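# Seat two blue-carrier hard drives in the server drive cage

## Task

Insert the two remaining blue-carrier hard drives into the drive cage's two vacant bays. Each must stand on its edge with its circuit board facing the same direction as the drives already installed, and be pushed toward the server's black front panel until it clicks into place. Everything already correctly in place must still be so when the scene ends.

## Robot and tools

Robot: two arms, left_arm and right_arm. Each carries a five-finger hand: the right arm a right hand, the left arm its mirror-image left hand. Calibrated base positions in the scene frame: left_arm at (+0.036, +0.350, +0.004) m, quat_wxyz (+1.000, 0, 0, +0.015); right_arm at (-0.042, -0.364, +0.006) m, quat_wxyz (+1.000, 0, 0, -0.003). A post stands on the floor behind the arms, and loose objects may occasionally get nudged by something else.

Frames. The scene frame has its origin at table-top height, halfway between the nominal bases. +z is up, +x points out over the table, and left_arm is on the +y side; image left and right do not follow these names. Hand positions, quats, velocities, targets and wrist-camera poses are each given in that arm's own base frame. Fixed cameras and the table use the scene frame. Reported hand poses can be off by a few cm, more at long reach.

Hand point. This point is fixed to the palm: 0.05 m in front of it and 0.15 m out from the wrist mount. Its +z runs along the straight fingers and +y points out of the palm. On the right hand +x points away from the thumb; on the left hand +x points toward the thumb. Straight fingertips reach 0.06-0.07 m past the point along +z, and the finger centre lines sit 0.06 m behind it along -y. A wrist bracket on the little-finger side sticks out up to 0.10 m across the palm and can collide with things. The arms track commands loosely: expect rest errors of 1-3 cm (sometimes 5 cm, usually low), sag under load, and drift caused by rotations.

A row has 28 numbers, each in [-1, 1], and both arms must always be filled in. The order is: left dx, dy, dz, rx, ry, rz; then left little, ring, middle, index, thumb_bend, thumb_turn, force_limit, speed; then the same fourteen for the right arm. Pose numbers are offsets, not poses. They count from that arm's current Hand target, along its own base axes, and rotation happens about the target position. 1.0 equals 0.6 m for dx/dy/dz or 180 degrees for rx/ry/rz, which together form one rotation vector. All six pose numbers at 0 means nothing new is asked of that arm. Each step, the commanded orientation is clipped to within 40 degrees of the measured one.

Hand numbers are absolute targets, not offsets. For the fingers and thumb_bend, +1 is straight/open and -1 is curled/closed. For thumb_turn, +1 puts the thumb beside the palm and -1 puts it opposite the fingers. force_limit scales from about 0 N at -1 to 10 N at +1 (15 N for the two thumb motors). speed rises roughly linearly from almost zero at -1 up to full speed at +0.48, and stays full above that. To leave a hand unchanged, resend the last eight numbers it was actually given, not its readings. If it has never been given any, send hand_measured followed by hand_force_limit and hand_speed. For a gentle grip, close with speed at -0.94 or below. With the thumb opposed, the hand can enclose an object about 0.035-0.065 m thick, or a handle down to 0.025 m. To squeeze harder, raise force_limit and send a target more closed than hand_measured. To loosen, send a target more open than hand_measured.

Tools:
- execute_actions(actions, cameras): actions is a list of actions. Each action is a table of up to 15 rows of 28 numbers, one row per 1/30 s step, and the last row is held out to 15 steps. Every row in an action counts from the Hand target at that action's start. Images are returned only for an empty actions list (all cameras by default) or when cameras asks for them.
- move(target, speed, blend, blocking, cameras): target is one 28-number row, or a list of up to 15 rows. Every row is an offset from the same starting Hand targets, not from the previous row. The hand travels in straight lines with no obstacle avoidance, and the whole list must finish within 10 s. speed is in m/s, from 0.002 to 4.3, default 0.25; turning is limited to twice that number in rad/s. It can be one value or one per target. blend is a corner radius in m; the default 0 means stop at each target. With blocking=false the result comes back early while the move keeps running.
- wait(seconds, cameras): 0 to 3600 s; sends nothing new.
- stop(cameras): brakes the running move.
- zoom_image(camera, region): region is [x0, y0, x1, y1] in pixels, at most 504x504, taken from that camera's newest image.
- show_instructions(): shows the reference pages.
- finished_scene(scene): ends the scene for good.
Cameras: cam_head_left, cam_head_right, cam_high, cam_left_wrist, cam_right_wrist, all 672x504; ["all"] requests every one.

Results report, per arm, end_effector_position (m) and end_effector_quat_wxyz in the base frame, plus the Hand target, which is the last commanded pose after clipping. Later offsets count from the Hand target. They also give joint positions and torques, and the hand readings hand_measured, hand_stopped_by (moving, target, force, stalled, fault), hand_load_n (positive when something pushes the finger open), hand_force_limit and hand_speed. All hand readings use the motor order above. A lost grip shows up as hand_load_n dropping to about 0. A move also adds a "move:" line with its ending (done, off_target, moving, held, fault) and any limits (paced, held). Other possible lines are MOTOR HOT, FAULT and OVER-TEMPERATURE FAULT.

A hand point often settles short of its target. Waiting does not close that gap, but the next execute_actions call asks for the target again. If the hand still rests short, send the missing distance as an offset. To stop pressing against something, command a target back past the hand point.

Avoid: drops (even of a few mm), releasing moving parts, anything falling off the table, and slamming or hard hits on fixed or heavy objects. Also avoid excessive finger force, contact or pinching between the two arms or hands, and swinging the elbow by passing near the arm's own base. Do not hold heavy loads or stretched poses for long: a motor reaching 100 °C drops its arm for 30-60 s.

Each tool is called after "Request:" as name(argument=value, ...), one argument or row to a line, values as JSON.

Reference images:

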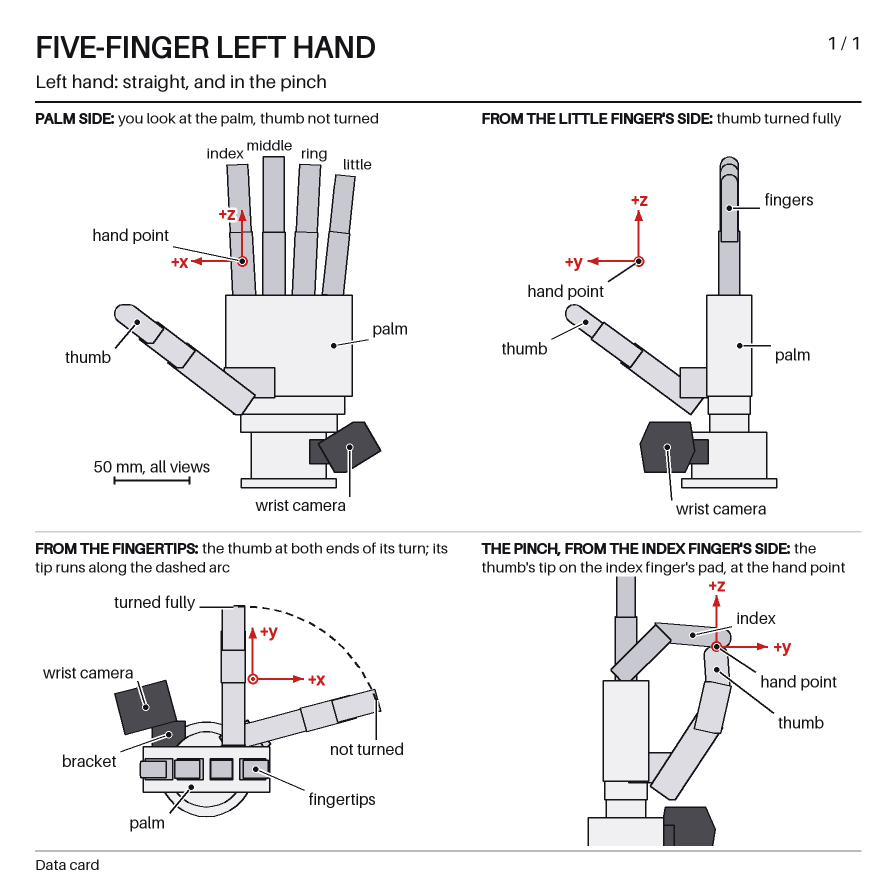

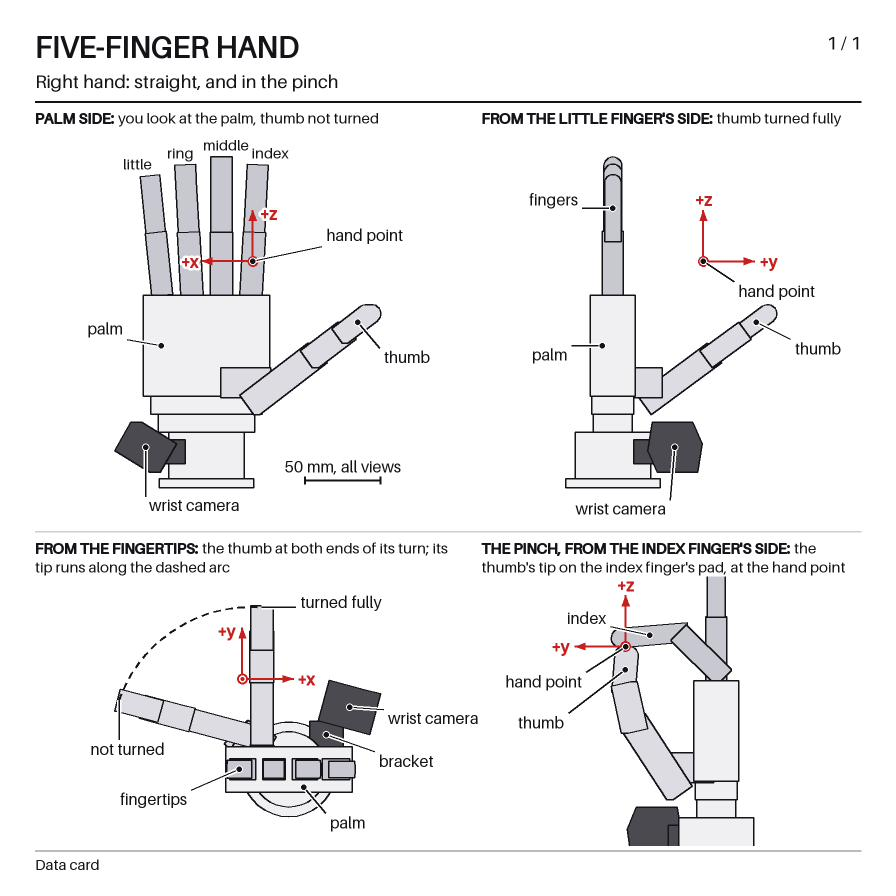

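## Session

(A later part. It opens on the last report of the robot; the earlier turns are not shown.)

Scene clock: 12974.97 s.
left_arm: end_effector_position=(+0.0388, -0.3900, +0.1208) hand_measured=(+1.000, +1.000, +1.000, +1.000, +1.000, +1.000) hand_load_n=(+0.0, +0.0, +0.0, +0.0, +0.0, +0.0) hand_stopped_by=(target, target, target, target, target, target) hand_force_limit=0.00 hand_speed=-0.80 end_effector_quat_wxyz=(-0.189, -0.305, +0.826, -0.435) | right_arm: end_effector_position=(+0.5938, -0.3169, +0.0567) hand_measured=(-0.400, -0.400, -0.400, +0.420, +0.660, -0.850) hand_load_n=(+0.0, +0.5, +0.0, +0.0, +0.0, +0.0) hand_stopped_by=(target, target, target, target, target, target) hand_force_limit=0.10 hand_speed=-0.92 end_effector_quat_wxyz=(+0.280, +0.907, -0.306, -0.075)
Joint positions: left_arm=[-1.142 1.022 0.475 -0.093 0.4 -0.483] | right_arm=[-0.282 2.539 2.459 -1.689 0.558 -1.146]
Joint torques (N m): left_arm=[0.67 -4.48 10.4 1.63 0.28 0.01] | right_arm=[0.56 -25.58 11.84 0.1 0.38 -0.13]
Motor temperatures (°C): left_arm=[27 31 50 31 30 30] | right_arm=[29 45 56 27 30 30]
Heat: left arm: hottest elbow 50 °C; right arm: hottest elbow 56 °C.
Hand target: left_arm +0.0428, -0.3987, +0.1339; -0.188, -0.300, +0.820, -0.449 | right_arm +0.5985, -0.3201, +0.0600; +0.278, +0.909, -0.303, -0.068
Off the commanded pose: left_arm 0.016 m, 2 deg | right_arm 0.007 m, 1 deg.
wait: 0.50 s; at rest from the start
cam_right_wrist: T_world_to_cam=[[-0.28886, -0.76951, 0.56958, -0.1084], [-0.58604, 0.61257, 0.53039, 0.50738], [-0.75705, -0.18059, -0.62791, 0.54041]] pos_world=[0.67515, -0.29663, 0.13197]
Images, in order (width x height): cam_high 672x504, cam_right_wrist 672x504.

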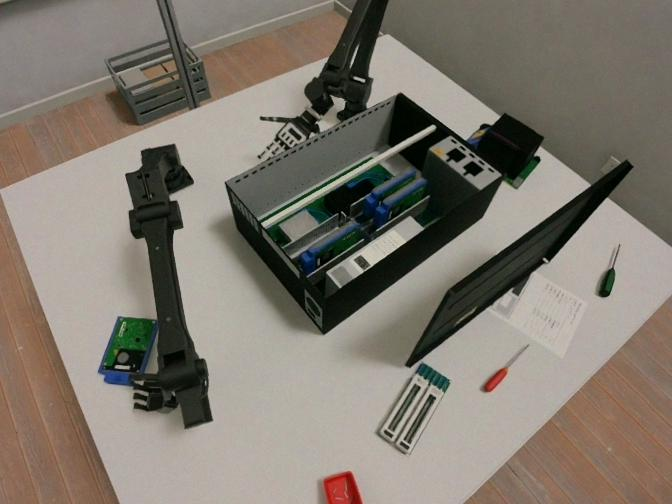

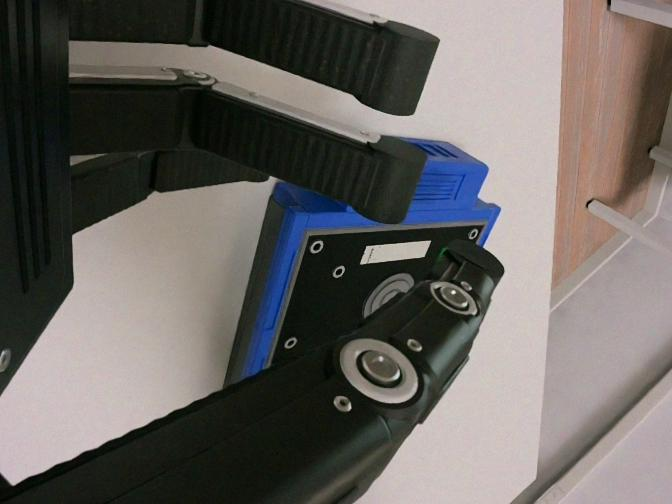

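Request:
move(
  target=[
    [0,0,0,0,0,0,1,1,1,1,1,1,0,-0.8, -0.0142,-0.0082,0.2,0.1313,-0.1027,0,-0.4,-0.4,-0.4,0.42,0.66,-0.85,0.1,-0.92],
    [0,0,0,0,0,0,1,1,1,1,1,1,0,-0.8, -0.0442,-0.0665,0.2667,0.2627,-0.2053,0,0.9,0.9,0.9,0.65,0.8,-0.85,0.3,-0.6],
    [0,0,0,0,0,0,1,1,1,1,1,1,0,-0.8, -0.0675,-0.1165,0.2667,0.394,-0.308,0,0.9,0.9,0.9,0.65,0.8,-0.85,0.3,-0.6],
  ],
  speed=0.15,
  blend=[0.02,0.02,0],
  cameras=["cam_right_wrist","cam_high"],
)

Scene clock: 13102.20 s.
left_arm: end_effector_position=(+0.0388, -0.3900, +0.1208) hand_measured=(+1.000, +1.000, +1.000, +1.000, +1.000, +1.000) hand_load_n=(+0.0, +0.0, +0.0, +0.0, +0.0, -0.5) hand_stopped_by=(target, target, target, target, target, target) hand_force_limit=0.00 hand_speed=-0.80 end_effector_quat_wxyz=(-0.189, -0.305, +0.826, -0.435) | right_arm: end_effector_position=(+0.5601, -0.3904, +0.2237) hand_measured=(+0.900, +0.900, +0.900, +0.650, +0.800, -0.850) hand_load_n=(+0.0, +0.0, +0.0, +0.0, +0.0, +0.0) hand_stopped_by=(target, target, target, target, target, target) hand_force_limit=0.30 hand_speed=-0.60 end_effector_quat_wxyz=(-0.424, +0.821, -0.315, +0.216)
Joint positions: left_arm=[-1.142 1.022 0.475 -0.093 0.4 -0.483] | right_arm=[-0.798 2.241 2.43 -1.7 -0.991 -1.603]
Joint torques (N m): left_arm=[0.67 -4.48 10.39 1.63 0.28 0.01] | right_arm=[0.5 -23.47 9.84 0.01 -0.8 -0.13]
Heat: left arm: hottest elbow 50 °C; right arm: hottest elbow 54 °C.
Hand target: left_arm +0.0428, -0.3987, +0.1339; -0.188, -0.300, +0.820, -0.449 | right_arm +0.5580, -0.3900, +0.2199; -0.442, +0.827, -0.298, +0.179
Off the commanded pose: left_arm 0.016 m, 2 deg | right_arm 0.004 m, 5 deg.
joint sent to its limit (right arm) — joint 4 (wrist pitch), lower limit. The joint targets are off in orientation, not in position.
move: off_target (right_arm); blend cut to 0 m at target 2; target 2's new numbers were sent with right_arm's hand 0.030 m and 2 deg from that target
cam_right_wrist: T_world_to_cam=[[-0.16674, -0.61635, -0.76962, 0.02114], [-0.98092, 0.18285, 0.06609, 0.60142], [0.09999, 0.76595, -0.63507, 0.49759]] pos_world=[0.54371, -0.47807, 0.29253]
Images, in order (width x height): cam_high 672x504, cam_right_wrist 672x504.

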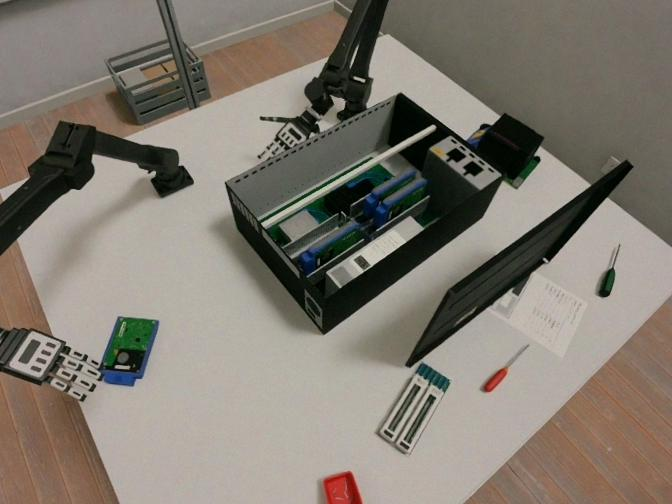

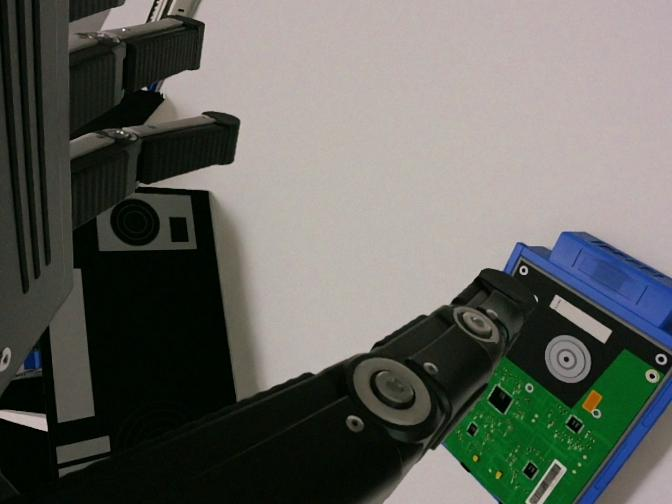

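Request:
move(
  target=[0,0,0,0,0,0,1,1,1,1,1,1,0,-0.8, -0.0433,0.0117,-0.2833,0,0,0.024,0.9,0.9,0.9,0.65,0.8,-0.85,0.3,-0.8],
  speed=0.1,
  cameras=["cam_right_wrist"],
)

Request:
zoom_image(
  camera="cam_right_wrist",
  region=[200, 80, 600, 380],
)

Scene clock: 13121.63 s.
left_arm: end_effector_position=(+0.0388, -0.3900, +0.1208) hand_measured=(+1.000, +1.000, +1.000, +1.000, +1.000, +1.000) hand_load_n=(+0.0, +0.0, +0.0, +0.0, +0.0, +0.0) hand_stopped_by=(target, target, target, target, target, target) hand_force_limit=0.00 hand_speed=-0.80 end_effector_quat_wxyz=(-0.189, -0.305, +0.826, -0.435) | right_arm: end_effector_position=(+0.5352, -0.3782, +0.0595) hand_measured=(+0.900, +0.900, +0.900, +0.650, +0.800, -0.850) hand_load_n=(+0.0, +0.0, +0.0, +0.0, +0.0, +0.0) hand_stopped_by=(target, target, target, target, target, target) hand_force_limit=0.30 hand_speed=-0.80 end_effector_quat_wxyz=(-0.449, +0.837, -0.268, +0.161)
Joint positions: left_arm=[-1.142 1.022 0.475 -0.093 0.4 -0.483] | right_arm=[-0.805 2.333 2.151 -1.616 -0.978 -1.877]
Joint torques (N m): left_arm=[0.73 -4.42 10.39 1.63 0.28 0.01] | right_arm=[0.62 -23.18 9.81 -0.1 -0.52 -0.09]
Heat: left arm: hottest elbow 50 °C; right arm: hottest elbow 52 °C.
Hand target: left_arm +0.0428, -0.3987, +0.1339; -0.188, -0.300, +0.820, -0.449 | right_arm +0.5321, -0.3831, +0.0501; -0.448, +0.838, -0.266, +0.163
Off the commanded pose: left_arm 0.016 m, 2 deg | right_arm 0.011 m, 0 deg.
move: off_target (right_arm)
cam_right_wrist: T_world_to_cam=[[-0.10956, -0.60418, -0.78928, -0.12668], [-0.99323, 0.03581, 0.11046, 0.53397], [-0.03847, 0.79604, -0.60402, 0.47016]] pos_world=[0.53456, -0.46993, 0.12502]

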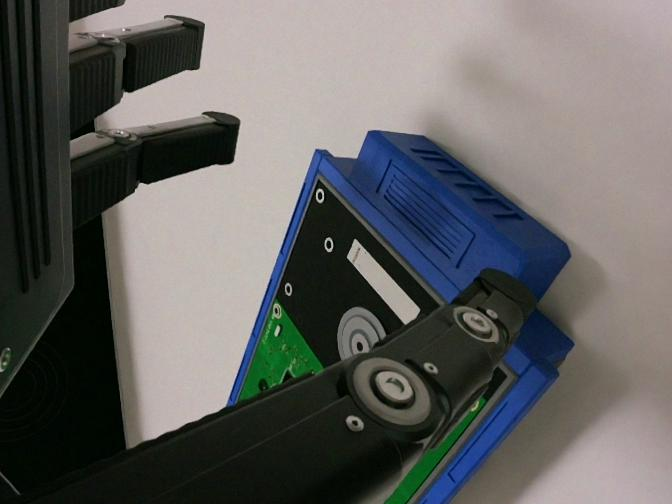

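Scaled by 1.260 from the camera's image (finer frame: 960x720).

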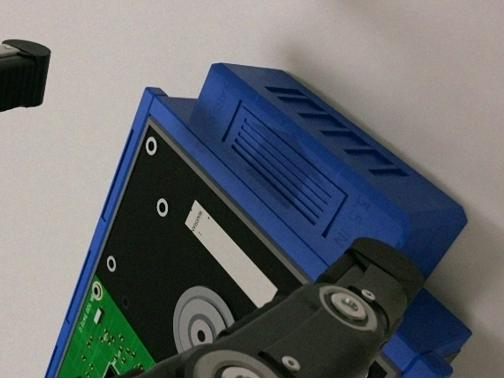

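Request:
move(
  target=[0,0,0,0,0,0,1,1,1,1,1,1,0,-0.8, 0.004,0.0017,-0.0742,0,0,-0.005,0.9,0.9,0.9,0.65,0.8,-0.85,0.3,-0.8],
  speed=0.05,
  cameras=["cam_right_wrist"],
)

Request:
zoom_image(
  camera="cam_right_wrist",
  region=[200, 80, 600, 380],
)

Scene clock: 13141.40 s.
left_arm: end_effector_position=(+0.0388, -0.3900, +0.1208) hand_measured=(+1.000, +1.000, +1.000, +1.000, +1.000, +1.000) hand_load_n=(+0.0, +0.0, +0.0, +0.0, +0.0, +0.0) hand_stopped_by=(target, target, target, target, target, target) hand_force_limit=0.00 hand_speed=-0.80 end_effector_quat_wxyz=(-0.189, -0.305, +0.826, -0.435) | right_arm: end_effector_position=(+0.5384, -0.3815, +0.0166) hand_measured=(+0.900, +0.900, +0.900, +0.650, +0.800, -0.850) hand_load_n=(+0.0, -0.5, +0.0, +0.0, +0.0, +0.0) hand_stopped_by=(target, target, target, target, target, target) hand_force_limit=0.30 hand_speed=-0.80 end_effector_quat_wxyz=(-0.443, +0.840, -0.262, +0.173)
Joint positions: left_arm=[-1.142 1.022 0.475 -0.093 0.4 -0.483] | right_arm=[-0.805 2.357 2.086 -1.496 -0.978 -1.876]
Joint torques (N m): left_arm=[0.67 -4.48 10.39 1.65 0.28 0.01] | right_arm=[0.21 -23.06 9.26 0.12 -0.77 0.18]
Motor temperatures (°C): left_arm=[27 31 50 31 30 30] | right_arm=[29 45 51 27 30 30]
Heat: left arm: hottest elbow 50 °C; right arm: hottest elbow 51 °C.
Hand target: left_arm +0.0428, -0.3987, +0.1339; -0.188, -0.300, +0.820, -0.449 | right_arm +0.5345, -0.3820, +0.0055; -0.447, +0.835, -0.273, +0.166
Off the commanded pose: left_arm 0.016 m, 2 deg | right_arm 0.012 m, 2 deg.
move: off_target (right_arm)
cam_right_wrist: T_world_to_cam=[[-0.09435, -0.62043, -0.77857, -0.17676], [-0.9952, 0.03849, 0.08993, 0.54441], [-0.02583, 0.78332, -0.62109, 0.43561]] pos_world=[0.53637, -0.47183, 0.08397]

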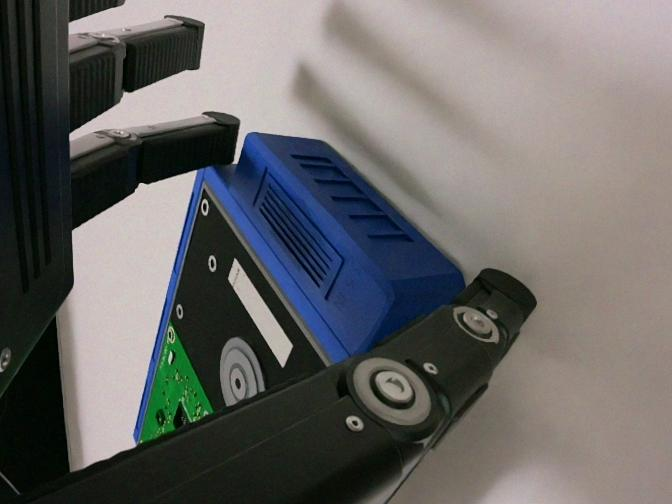

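Scaled by 1.260 from the camera's image (finer frame: 960x720).

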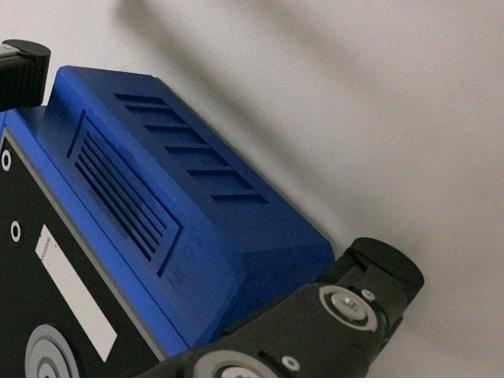

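Request:
move(
  target=[0,0,0,0,0,0,1,1,1,1,1,1,0,-0.8, 0,0,0,0,0,0,0.9,0.9,0.9,0.1,0.3,-0.85,-0.4,-0.92],
  cameras=[],
)

Request:
move(
  target=[0,0,0,0,0,0,1,1,1,1,1,1,0,-0.8, 0,0,0,0,0,0,0.9,0.9,0.9,-0.1,0.1,-0.85,1,-0.92],
  cameras=["cam_right_wrist"],
)

Scene clock: 13150.63 s.
left_arm: end_effector_position=(+0.0388, -0.3900, +0.1208) hand_measured=(+1.000, +1.000, +1.000, +1.000, +1.000, +1.000) hand_load_n=(+0.0, +0.0, +0.0, +0.0, +0.0, +0.0) hand_stopped_by=(target, target, target, target, target, target) hand_force_limit=0.00 hand_speed=-0.80 end_effector_quat_wxyz=(-0.189, -0.305, +0.826, -0.435) | right_arm: end_effector_position=(+0.5388, -0.3810, +0.0169) hand_measured=(+0.900, +0.900, +0.900, +0.412, +0.658, -0.850) hand_load_n=(-0.5, +0.0, +0.0, +4.0, +4.5, +0.0) hand_stopped_by=(target, target, target, force, force, target) hand_force_limit=-0.40 hand_speed=-0.92 end_effector_quat_wxyz=(-0.444, +0.839, -0.262, +0.173)
Joint positions: left_arm=[-1.142 1.022 0.475 -0.093 0.4 -0.483] | right_arm=[-0.804 2.357 2.086 -1.496 -0.981 -1.874]
Joint torques (N m): left_arm=[0.73 -4.48 10.39 1.65 0.28 0.01] | right_arm=[0.21 -22.48 9.48 0.1 -0.61 0.16]
Heat: left arm: hottest elbow 50 °C; right arm: hottest elbow 52 °C.
Hand target: left_arm +0.0428, -0.3987, +0.1339; -0.188, -0.300, +0.820, -0.449 | right_arm +0.5345, -0.3819, +0.0055; -0.447, +0.836, -0.273, +0.166
Off the commanded pose: left_arm 0.016 m, 2 deg | right_arm 0.012 m, 2 deg.
move: done

Scene clock: 13151.50 s.
left_arm: end_effector_position=(+0.0388, -0.3900, +0.1208) hand_measured=(+1.000, +1.000, +1.000, +1.000, +1.000, +1.000) hand_load_n=(-0.5, +0.0, +0.0, +0.0, +0.0, +0.0) hand_stopped_by=(target, target, target, target, target, target) hand_force_limit=0.00 hand_speed=-0.80 end_effector_quat_wxyz=(-0.189, -0.305, +0.826, -0.435) | right_arm: end_effector_position=(+0.5387, -0.3808, +0.0168) hand_measured=(+0.900, +0.900, +0.900, +0.364, +0.590, -0.850) hand_load_n=(+0.0, +0.0, -0.5, +12.5, +14.5, +0.0) hand_stopped_by=(target, target, target, force, force, target) hand_force_limit=1.00 hand_speed=-0.92 end_effector_quat_wxyz=(-0.445, +0.838, -0.265, +0.172)
Joint positions: left_arm=[-1.142 1.022 0.475 -0.093 0.4 -0.483] | right_arm=[-0.804 2.358 2.086 -1.496 -0.981 -1.869]
Joint torques (N m): left_arm=[0.73 -4.48 10.39 1.63 0.28 0.01] | right_arm=[-0.32 -23.24 9.37 0.36 -0.6 0.03]
Heat: left arm: hottest elbow 50 °C; right arm: hottest elbow 52 °C.
Hand target: left_arm +0.0428, -0.3987, +0.1339; -0.188, -0.300, +0.820, -0.449 | right_arm +0.5344, -0.3819, +0.0054; -0.447, +0.835, -0.273, +0.166
Off the commanded pose: left_arm 0.016 m, 2 deg | right_arm 0.012 m, 1 deg.
move: done
cam_right_wrist: T_world_to_cam=[[-0.09897, -0.61594, -0.78155, -0.17188], [-0.99479, 0.0421, 0.09279, 0.54577], [-0.02425, 0.78667, -0.6169, 0.43549]] pos_world=[0.53648, -0.47143, 0.08368]

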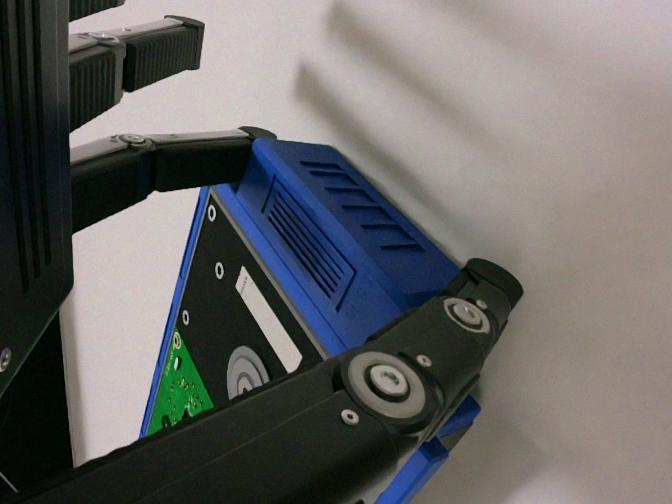

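Request:
move(
  target=[
    [0,0,0,0,0,0,1,1,1,1,1,1,0,-0.8, -0.12,0.09,0.0333,0,0,0,0.9,0.9,0.9,-0.1,0.1,-0.85,1,-0.92],
    [0,0,0,0,0,0,1,1,1,1,1,1,0,-0.8, -0.1523,0.058,0.0333,0,0,-0.0722,0.9,0.9,0.9,-0.1,0.1,-0.85,1,-0.92],
    [0,0,0,0,0,0,1,1,1,1,1,1,0,-0.8, -0.1968,0.0317,0.0333,0,0,-0.1556,0.9,0.9,0.9,-0.1,0.1,-0.85,1,-0.92],
    [0,0,0,0,0,0,1,1,1,1,1,1,0,-0.8, -0.2467,0.0178,0.0333,0,0,-0.2389,0.9,0.9,0.9,-0.1,0.1,-0.85,1,-0.92],
  ],
  speed=0.055,
  blend=0.02,
  cameras=["cam_right_wrist","cam_high"],
)

Scene clock: 13187.47 s.
left_arm: end_effector_position=(+0.0388, -0.3900, +0.1208) hand_measured=(+1.000, +1.000, +1.000, +1.000, +1.000, +1.000) hand_load_n=(+0.0, +0.0, +0.0, +0.0, +0.0, -0.5) hand_stopped_by=(target, target, target, target, target, target) hand_force_limit=0.00 hand_speed=-0.80 end_effector_quat_wxyz=(-0.189, -0.305, +0.826, -0.435) | right_arm: end_effector_position=(+0.3899, -0.3660, +0.0153) hand_measured=(+0.900, +0.900, +0.900, +0.364, +0.590, -0.850) hand_load_n=(+0.0, +0.0, +0.0, +12.5, +13.5, -3.0) hand_stopped_by=(target, target, target, force, force, target) hand_force_limit=1.00 hand_speed=-0.92 end_effector_quat_wxyz=(-0.359, +0.684, -0.556, +0.307)
Joint positions: left_arm=[-1.142 1.022 0.475 -0.093 0.4 -0.483] | right_arm=[-0.998 1.788 1.081 -0.342 -0.879 -0.954]
Joint torques (N m): left_arm=[0.73 -4.48 10.4 1.62 0.28 0.01] | right_arm=[-0.91 -17.55 8.51 1.5 -0.41 0.17]
Heat: left arm: hottest elbow 50 °C; right arm: hottest elbow 51 °C.
Hand target: left_arm +0.0428, -0.3987, +0.1339; -0.188, -0.300, +0.820, -0.449 | right_arm +0.3865, -0.3712, +0.0253; -0.355, +0.677, -0.560, +0.318
Off the commanded pose: left_arm 0.016 m, 2 deg | right_arm 0.012 m, 2 deg.
move: off_target (right_arm)
cam_right_wrist: T_world_to_cam=[[-0.49798, -0.36686, -0.78577, 0.06815], [-0.70752, 0.69581, 0.12354, 0.52396], [0.50142, 0.61746, -0.60606, 0.15229]] pos_world=[0.32829, -0.43361, 0.08112]
Images, in order (width x height): cam_high 672x504, cam_right_wrist 672x504.

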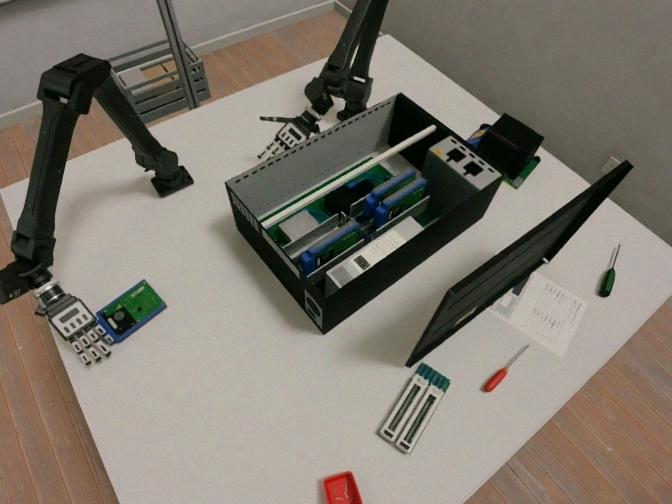

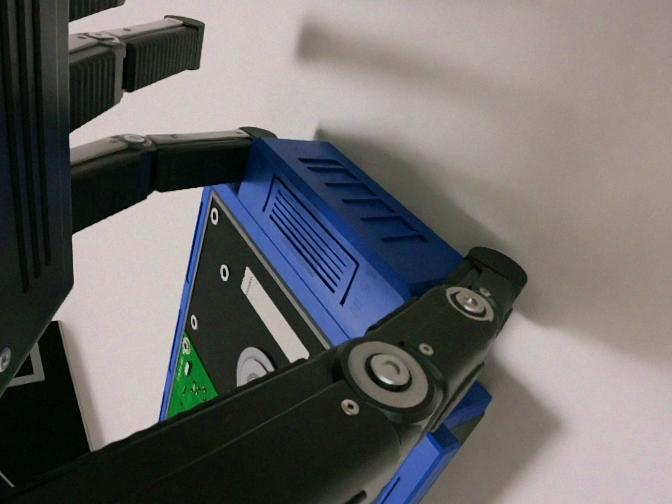

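Request:
move(
  target=[
    [0,0,0,0,0,0,1,1,1,1,1,1,0,-0.8, -0.052,-0.0005,0,0,0,-0.0833,0.9,0.9,0.9,-0.1,0.1,-0.85,1,-0.92],
    [0,0,0,0,0,0,1,1,1,1,1,1,0,-0.8, -0.1022,0.0125,0,0,0,-0.1667,0.9,0.9,0.9,-0.1,0.1,-0.85,1,-0.92],
    [0,0,0,0,0,0,1,1,1,1,1,1,0,-0.8, -0.1607,0.0488,0,0,0,-0.2778,0.9,0.9,0.9,-0.1,0.1,-0.85,1,-0.92],
  ],
  speed=0.055,
  blend=0.02,
  cameras=["cam_right_wrist","cam_high"],
)

Scene clock: 13207.17 s.
left_arm: end_effector_position=(+0.0388, -0.3900, +0.1208) hand_measured=(+1.000, +1.000, +1.000, +1.000, +1.000, +1.000) hand_load_n=(+0.0, +0.0, +0.0, +0.0, +0.0, +0.0) hand_stopped_by=(target, target, target, target, target, target) hand_force_limit=0.00 hand_speed=-0.80 end_effector_quat_wxyz=(-0.189, -0.305, +0.826, -0.435) | right_arm: end_effector_position=(+0.2856, -0.3421, +0.0159) hand_measured=(+0.900, +0.900, +0.900, +0.364, +0.590, -0.850) hand_load_n=(+0.0, +0.0, +0.0, +12.0, +13.5, -2.0) hand_stopped_by=(target, target, target, force, force, target) hand_force_limit=1.00 hand_speed=-0.92 end_effector_quat_wxyz=(+0.182, -0.383, +0.799, -0.426)
Joint positions: left_arm=[-1.142 1.022 0.475 -0.093 0.4 -0.483] | right_arm=[-1.017 1.407 0.527 0.251 -0.242 -0.215]
Joint torques (N m): left_arm=[0.73 -4.48 10.37 1.62 0.28 0.01] | right_arm=[1.08 -9.82 8.2 2.4 0.09 0.26]
Heat: left arm: hottest elbow 50 °C; right arm: hottest elbow 50 °C.
Hand target: left_arm +0.0428, -0.3987, +0.1339; -0.188, -0.300, +0.820, -0.449 | right_arm +0.2900, -0.3419, +0.0253; +0.187, -0.377, +0.794, -0.439
Off the commanded pose: left_arm 0.016 m, 2 deg | right_arm 0.010 m, 2 deg.
move: done
cam_right_wrist: T_world_to_cam=[[-0.61848, 0.1594, -0.76946, 0.23961], [0.10009, 0.98721, 0.12406, 0.3025], [0.7794, -0.00029, -0.62653, -0.10018]] pos_world=[0.196, -0.33685, 0.08408]
Images, in order (width x height): cam_high 672x504, cam_right_wrist 672x504.

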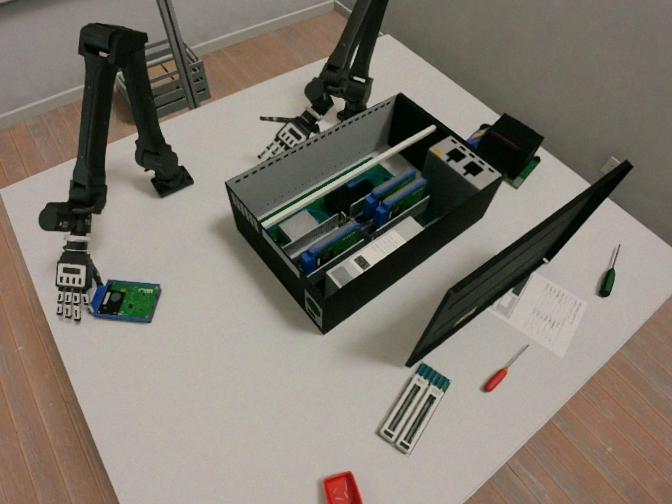

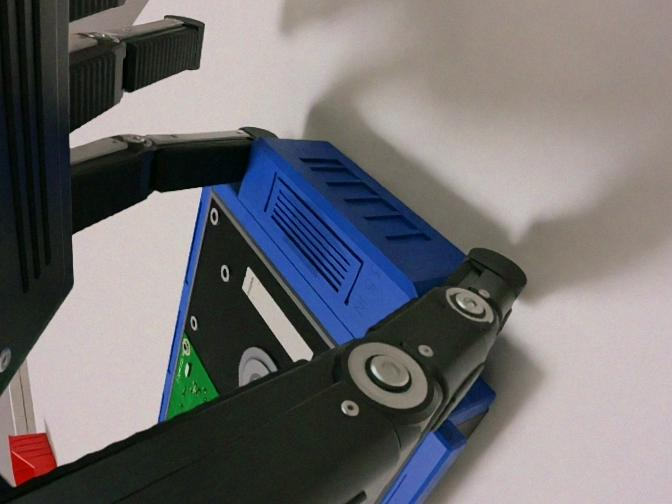

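Request:
move(
  target=[0,0,0,0,0,0,1,1,1,1,1,1,0,-0.8, 0.18,-0.003,0,0,0,0,0.9,0.9,0.9,-0.1,0.1,-0.85,1,-0.92],
  speed=0.04,
  cameras=["cam_right_wrist","cam_high"],
)

Scene clock: 13265.77 s.
left_arm: end_effector_position=(+0.0388, -0.3900, +0.1208) hand_measured=(+1.000, +1.000, +1.000, +1.000, +1.000, +1.000) hand_load_n=(+0.0, +0.0, +0.0, +0.0, +0.0, +0.0) hand_stopped_by=(target, target, target, target, target, target) hand_force_limit=0.00 hand_speed=-0.80 end_effector_quat_wxyz=(-0.189, -0.305, +0.826, -0.435) | right_arm: end_effector_position=(+0.3747, -0.3344, +0.0155) hand_measured=(+0.900, +0.900, +0.900, +0.364, +0.590, -0.850) hand_load_n=(+0.0, +0.0, +0.0, +11.0, +14.0, -6.0) hand_stopped_by=(target, target, target, force, force, target) hand_force_limit=1.00 hand_speed=-0.92 end_effector_quat_wxyz=(+0.173, -0.387, +0.797, -0.431)
Joint positions: left_arm=[-1.142 1.022 0.475 -0.093 0.4 -0.483] | right_arm=[-0.795 1.524 0.652 0.267 -0.048 -0.103]
Joint torques (N m): left_arm=[0.67 -4.48 10.39 1.63 0.28 0.01] | right_arm=[2.14 -7.59 13.15 1.68 0.1 0.4]
Motor temperatures (°C): left_arm=[27 31 50 31 30 30] | right_arm=[29 39 49 28 30 30]
Heat: left arm: hottest elbow 50 °C; right arm: hottest elbow 49 °C.
Hand target: left_arm +0.0428, -0.3987, +0.1339; -0.188, -0.300, +0.820, -0.449 | right_arm +0.3980, -0.3438, +0.0254; +0.187, -0.377, +0.794, -0.439
Off the commanded pose: left_arm 0.016 m, 2 deg | right_arm 0.027 m, 2 deg.
move: off_target (right_arm)
cam_right_wrist: T_world_to_cam=[[-0.62806, 0.14602, -0.76434, 0.29228], [0.10232, 0.9892, 0.1049, 0.28617], [0.77141, -0.01232, -0.63622, -0.17074]] pos_world=[0.28599, -0.32786, 0.08475]
Images, in order (width x height): cam_high 672x504, cam_right_wrist 672x504.

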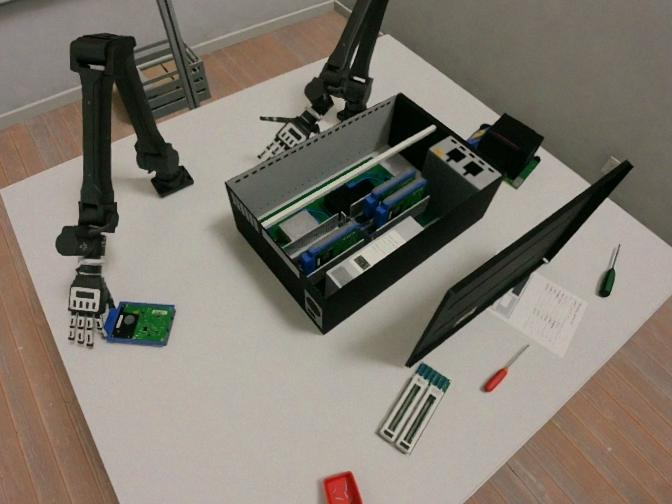

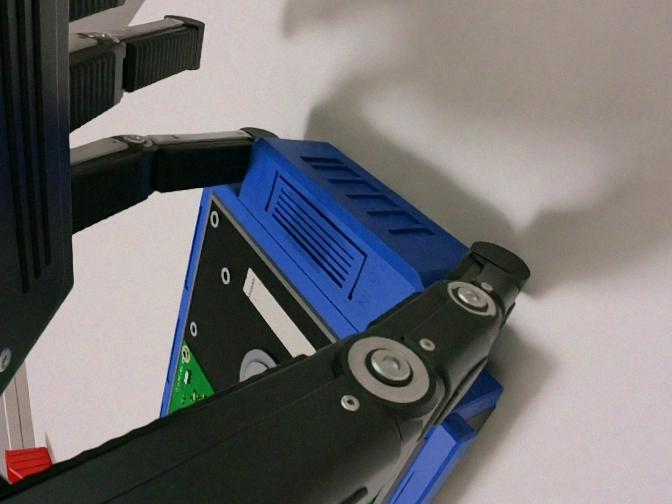

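Request:
move(
  target=[0,0,0,0,0,0,1,1,1,1,1,1,0,-0.8, 0.03,-0.01,0,0,0,0,0.9,0.9,0.9,-0.1,0.1,-0.85,1,-0.92],
  speed=0.04,
  cameras=[],
)

Scene clock: 13275.47 s.
left_arm: end_effector_position=(+0.0388, -0.3900, +0.1208) hand_measured=(+1.000, +1.000, +1.000, +1.000, +1.000, +1.000) hand_load_n=(+0.0, +0.0, +0.0, -0.5, +0.0, -0.5) hand_stopped_by=(target, target, target, target, target, target) hand_force_limit=0.00 hand_speed=-0.80 end_effector_quat_wxyz=(-0.189, -0.305, +0.826, -0.435) | right_arm: end_effector_position=(+0.3934, -0.3393, +0.0154) hand_measured=(+0.900, +0.900, +0.900, +0.364, +0.590, -0.850) hand_load_n=(+0.0, +0.0, +0.0, +10.5, +13.5, -6.0) hand_stopped_by=(target, target, target, force, force, target) hand_force_limit=1.00 hand_speed=-0.92 end_effector_quat_wxyz=(+0.175, -0.388, +0.795, -0.432)
Joint positions: left_arm=[-1.142 1.022 0.475 -0.093 0.4 -0.483] | right_arm=[-0.772 1.562 0.695 0.267 -0.034 -0.092]
Joint torques (N m): left_arm=[0.67 -4.48 10.39 1.63 0.28 0.01] | right_arm=[1.55 -8.7 13.57 1.31 0.14 0.37]
Heat: left arm: hottest elbow 50 °C; right arm: hottest elbow 49 °C.
Hand target: left_arm +0.0428, -0.3987, +0.1339; -0.188, -0.300, +0.820, -0.449 | right_arm +0.4160, -0.3497, +0.0254; +0.187, -0.377, +0.794, -0.439
Off the commanded pose: left_arm 0.016 m, 2 deg | right_arm 0.027 m, 2 deg.
move: off_target (right_arm)

Request:
move(
  target=[
    [0,0,0,0,0,0,1,1,1,1,1,1,0,-0.8, 0.0312,0.0138,0.1552,-0.0958,0.0803,0,0.9,0.9,0.9,-0.1,0.1,-0.85,1,-0.92],
    [0,0,0,0,0,0,1,1,1,1,1,1,0,-0.8, 0.0792,0.067,0.2363,-0.1915,0.1605,0,0.9,0.9,0.9,-0.1,0.1,-0.85,1,-0.92],
  ],
  speed=0.05,
  blend=0.02,
  cameras=["cam_right_wrist","cam_high"],
)

Scene clock: 13297.77 s.
left_arm: end_effector_position=(+0.0388, -0.3900, +0.1208) hand_measured=(+1.000, +1.000, +1.000, +1.000, +1.000, +1.000) hand_load_n=(+0.0, +0.0, +0.0, +0.0, +0.0, +0.0) hand_stopped_by=(target, target, target, target, target, target) hand_force_limit=0.00 hand_speed=-0.80 end_effector_quat_wxyz=(-0.189, -0.305, +0.826, -0.435) | right_arm: end_effector_position=(+0.4326, -0.2961, +0.1225) hand_measured=(+0.900, +0.900, +0.900, +0.364, +0.590, -0.850) hand_load_n=(+0.0, +0.0, +0.0, +11.0, +13.5, +0.5) hand_stopped_by=(target, target, target, force, force, target) hand_force_limit=1.00 hand_speed=-0.92 end_effector_quat_wxyz=(-0.141, -0.528, +0.662, -0.512)
Joint positions: left_arm=[-1.142 1.022 0.475 -0.093 0.4 -0.483] | right_arm=[-0.35 1.464 0.882 -0.033 0.715 -0.509]
Joint torques (N m): left_arm=[0.73 -4.48 10.39 1.65 0.28 0.01] | right_arm=[1.49 -11.46 18.4 1.83 0.81 -0.28]
Heat: left arm: hottest elbow 50 °C; right arm: hottest elbow 52 °C.
Hand target: left_arm +0.0428, -0.3987, +0.1339; -0.188, -0.300, +0.820, -0.449 | right_arm +0.4636, -0.3095, +0.1672; -0.132, -0.511, +0.651, -0.545
Off the commanded pose: left_arm 0.016 m, 2 deg | right_arm 0.056 m, 5 deg.
move: off_target (right_arm)
cam_right_wrist: T_world_to_cam=[[-0.9274, -0.19362, -0.32007, 0.3793], [-0.02656, 0.88755, -0.45995, 0.3261], [0.37314, -0.41806, -0.82825, -0.07118]] pos_world=[0.38698, -0.24574, 0.21244]
Images, in order (width x height): cam_high 672x504, cam_right_wrist 672x504.

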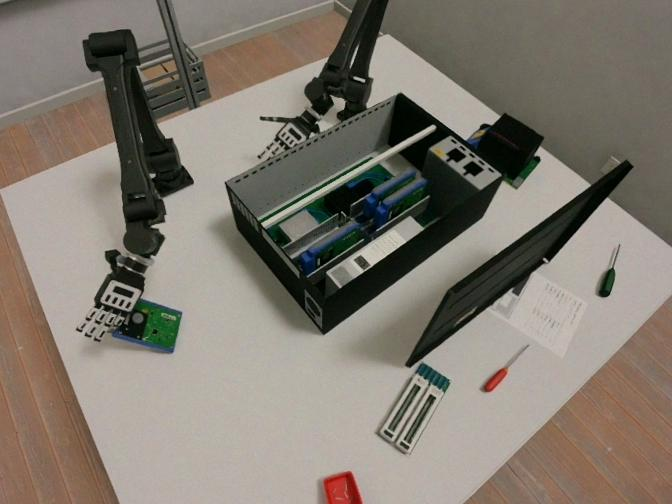

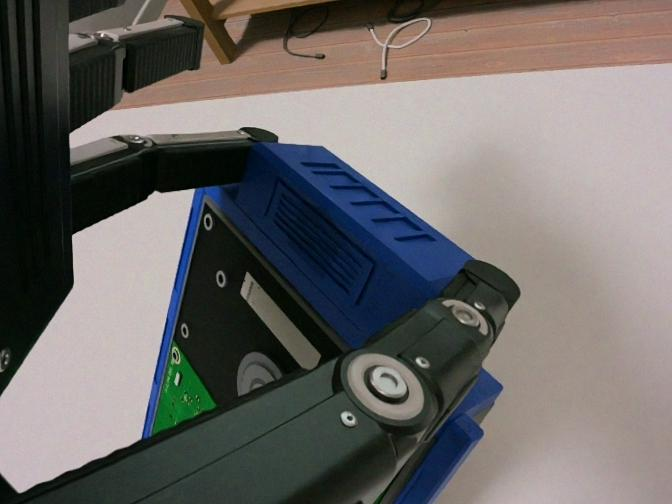

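Request:
move(
  target=[
    [0,0,0,0,0,0,1,1,1,1,1,1,0,-0.8, 0.0388,0.05,0.0328,-0.0638,0.0535,0,0.9,0.9,0.9,-0.1,0.1,-0.85,1,-0.92],
    [0,0,0,0,0,0,1,1,1,1,1,1,0,-0.8, 0.0805,0.1217,0.04,-0.1277,0.107,0,0.9,0.9,0.9,-0.1,0.1,-0.85,1,-0.92],
  ],
  speed=0.05,
  blend=0.02,
  cameras=["cam_right_wrist","cam_high"],
)

Scene clock: 13313.67 s.
left_arm: end_effector_position=(+0.0388, -0.3900, +0.1208) hand_measured=(+1.000, +1.000, +1.000, +1.000, +1.000, +1.000) hand_load_n=(+0.0, +0.0, +0.0, +0.0, +0.0, +0.0) hand_stopped_by=(target, target, target, target, target, target) hand_force_limit=0.00 hand_speed=-0.80 end_effector_quat_wxyz=(-0.189, -0.305, +0.826, -0.435) | right_arm: end_effector_position=(+0.4845, -0.2359, +0.1579) hand_measured=(+0.900, +0.900, +0.900, +0.364, +0.590, -0.850) hand_load_n=(+0.0, +0.0, +0.0, +10.5, +13.5, +0.0) hand_stopped_by=(target, target, target, force, force, target) hand_force_limit=1.00 hand_speed=-0.92 end_effector_quat_wxyz=(+0.350, +0.580, -0.495, +0.545)
Joint positions: left_arm=[-1.142 1.022 0.475 -0.093 0.4 -0.483] | right_arm=[-0.086 1.662 0.97 0.275 1.159 -1.05]
Joint torques (N m): left_arm=[0.67 -4.48 10.39 1.63 0.28 0.01] | right_arm=[1.61 -14.39 16.51 2.22 0.58 -0.32]
Motor temperatures (°C): left_arm=[27 31 50 31 30 30] | right_arm=[29 39 54 28 30 30]
Heat: left arm: hottest elbow 50 °C; right arm: hottest elbow 54 °C.
Hand target: left_arm +0.0428, -0.3987, +0.1339; -0.188, -0.300, +0.820, -0.449 | right_arm +0.5119, -0.2365, +0.1911; +0.337, +0.558, -0.499, +0.571
Off the commanded pose: left_arm 0.016 m, 2 deg | right_arm 0.043 m, 4 deg.
move: off_target (right_arm)
cam_right_wrist: T_world_to_cam=[[-0.95348, -0.27766, 0.1174, 0.3742], [-0.2712, 0.61999, -0.73625, 0.38927], [0.13164, -0.73383, -0.66645, -0.01908]] pos_world=[0.46488, -0.15144, 0.22995]
Images, in order (width x height): cam_high 672x504, cam_right_wrist 672x504.

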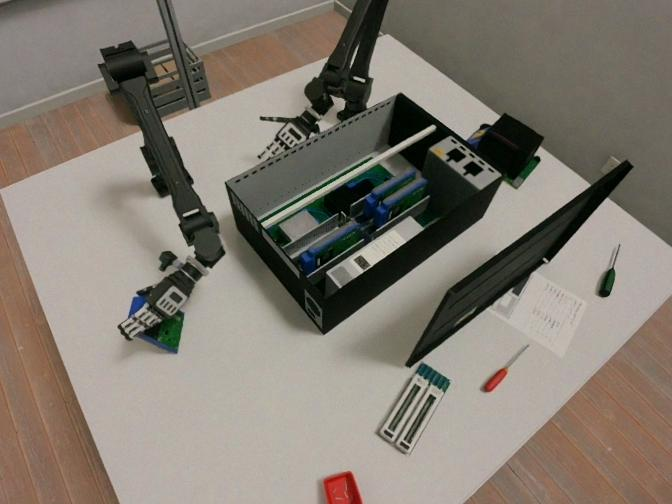

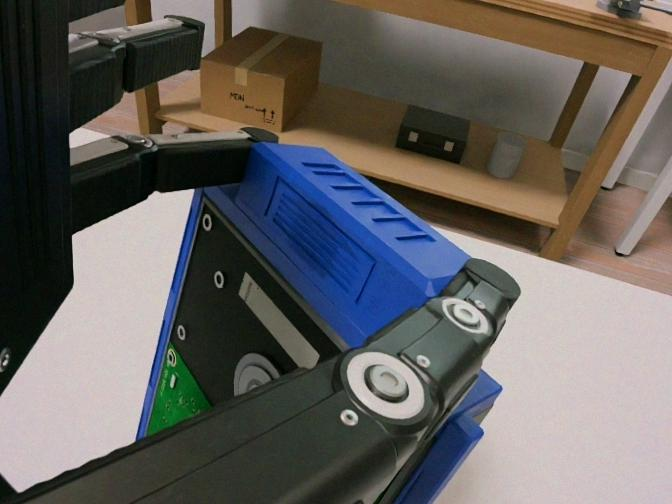

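Request:
move(
  target=[0,0,0,0,0,0,1,1,1,1,1,1,0,-0.8, 0.0402,0.0633,-0.002,-0.0766,0.0642,0,0.9,0.9,0.9,-0.1,0.1,-0.85,1,-0.92],
  speed=0.05,
  cameras=["cam_right_wrist","cam_high"],
)

Request:
zoom_image(
  camera="cam_high",
  region=[90, 240, 230, 380],
)

Scene clock: 13338.40 s.
left_arm: end_effector_position=(+0.0388, -0.3900, +0.1208) hand_measured=(+1.000, +1.000, +1.000, +1.000, +1.000, +1.000) hand_load_n=(+0.0, +0.0, +0.0, +0.0, +0.0, +0.0) hand_stopped_by=(target, target, target, target, target, target) hand_force_limit=0.00 hand_speed=-0.80 end_effector_quat_wxyz=(-0.189, -0.305, +0.826, -0.435) | right_arm: end_effector_position=(+0.5124, -0.2015, +0.1575) hand_measured=(+0.900, +0.900, +0.900, +0.364, +0.590, -0.850) hand_load_n=(+0.0, +0.0, +0.0, +11.0, +13.0, +1.5) hand_stopped_by=(target, target, target, force, force, target) hand_force_limit=1.00 hand_speed=-0.92 end_effector_quat_wxyz=(+0.458, +0.588, -0.384, +0.544)
Joint positions: left_arm=[-1.142 1.022 0.475 -0.093 0.4 -0.483] | right_arm=[0.007 1.878 0.993 0.93 1.284 -1.735]
Joint torques (N m): left_arm=[0.67 -4.48 10.39 1.63 0.28 0.01] | right_arm=[0.79 -17.26 14.89 1.89 -0.09 -0.49]
Motor temperatures (°C): left_arm=[27 31 50 31 30 30] | right_arm=[29 38 57 28 30 31]
Heat: left arm: hottest elbow 50 °C; right arm: hottest elbow 57 °C.
Hand target: left_arm +0.0428, -0.3987, +0.1339; -0.188, -0.300, +0.820, -0.449 | right_arm +0.5361, -0.1985, +0.1900; +0.450, +0.568, -0.390, +0.568
Off the commanded pose: left_arm 0.016 m, 2 deg | right_arm 0.040 m, 4 deg.
move: off_target (right_arm)
cam_right_wrist: T_world_to_cam=[[-0.90134, -0.23689, 0.36259, 0.35324], [-0.43184, 0.42727, -0.79433, 0.42789], [0.03325, -0.87254, -0.48741, -0.00362]] pos_world=[0.50329, -0.1023, 0.21004]
Images, in order (width x height): cam_high 672x504, cam_right_wrist 672x504.

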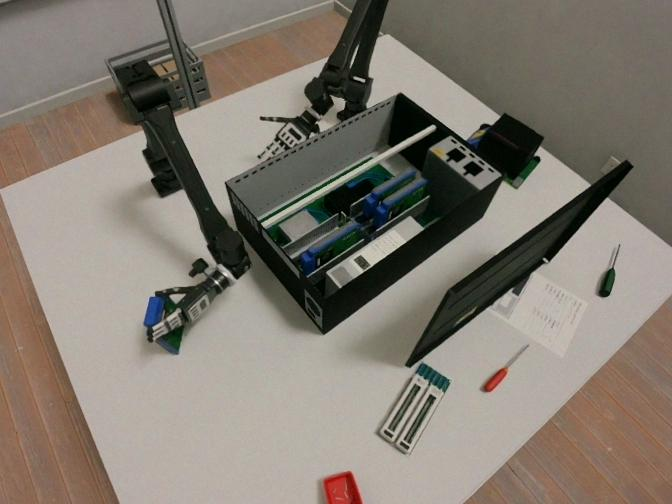

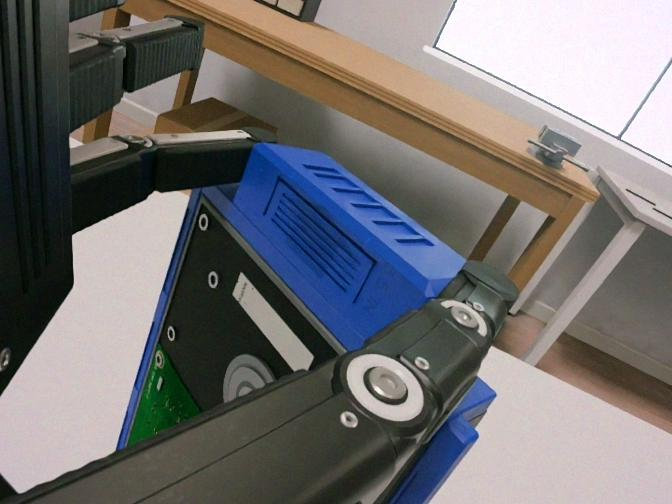

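Scaled by 3.600 from the camera's image (finer frame: 960x720).

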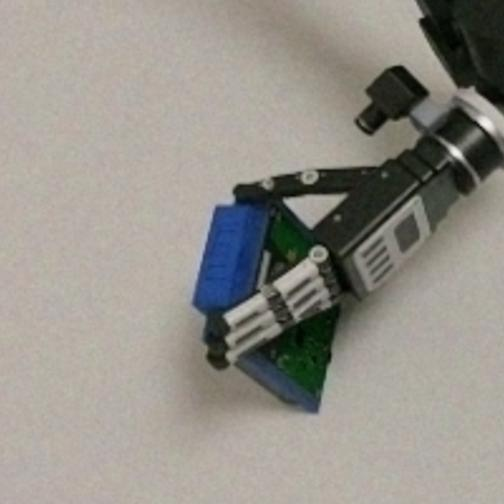

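Request:
move(
  target=[0,0,0,0,0,0,1,1,1,1,1,1,0,-0.8, 0,0,-0.03,-0.0221,-0.0047,0,0.9,0.9,0.9,-0.1,0.1,-0.85,1,-0.92],
  speed=0.04,
  cameras=["cam_right_wrist"],
)

Scene clock: 13356.47 s.
left_arm: end_effector_position=(+0.0388, -0.3900, +0.1208) hand_measured=(+1.000, +1.000, +1.000, +1.000, +1.000, +1.000) hand_load_n=(+0.0, +0.0, +0.0, +0.0, -0.5, +0.0) hand_stopped_by=(target, target, target, target, target, target) hand_force_limit=0.00 hand_speed=-0.80 end_effector_quat_wxyz=(-0.189, -0.305, +0.826, -0.435) | right_arm: end_effector_position=(+0.5157, -0.2009, +0.1529) hand_measured=(+0.900, +0.900, +0.900, +0.364, +0.590, -0.850) hand_load_n=(+0.0, +0.0, +0.0, +10.5, +13.0, -0.5) hand_stopped_by=(target, target, target, force, force, target) hand_force_limit=1.00 hand_speed=-0.92 end_effector_quat_wxyz=(+0.475, +0.563, -0.370, +0.566)
Joint positions: left_arm=[-1.142 1.022 0.475 -0.093 0.4 -0.483] | right_arm=[0.01 1.981 1.008 1.298 1.275 -1.999]
Joint torques (N m): left_arm=[0.79 -4.48 10.37 1.63 0.28 0.01] | right_arm=[1.08 -16.15 12.64 1.96 -0.72 -0.3]
Motor temperatures (°C): left_arm=[27 31 50 31 30 30] | right_arm=[29 38 57 28 30 31]
Heat: left arm: hottest elbow 50 °C; right arm: hottest elbow 57 °C.
Hand target: left_arm +0.0428, -0.3987, +0.1339; -0.188, -0.300, +0.820, -0.449 | right_arm +0.5360, -0.1986, +0.1720; +0.467, +0.548, -0.374, +0.585
Off the commanded pose: left_arm 0.016 m, 2 deg | right_arm 0.028 m, 3 deg.
move: off_target (right_arm)
cam_right_wrist: T_world_to_cam=[[-0.91181, -0.20797, 0.35406, 0.37056], [-0.40824, 0.3663, -0.83616, 0.40736], [0.04421, -0.90696, -0.41889, -0.02841]] pos_world=[0.50543, -0.09791, 0.19752]

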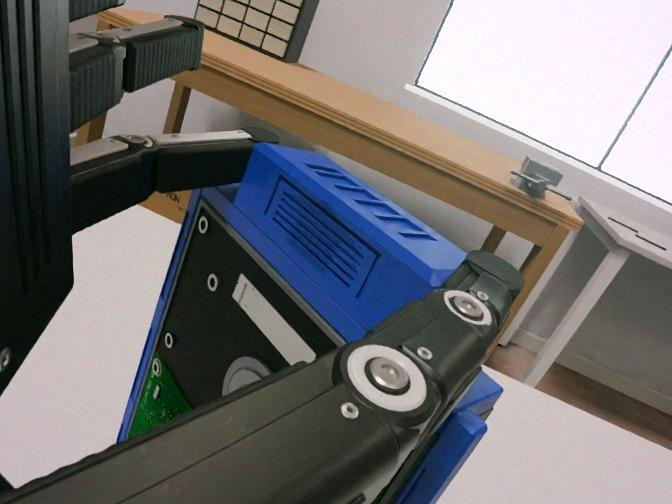

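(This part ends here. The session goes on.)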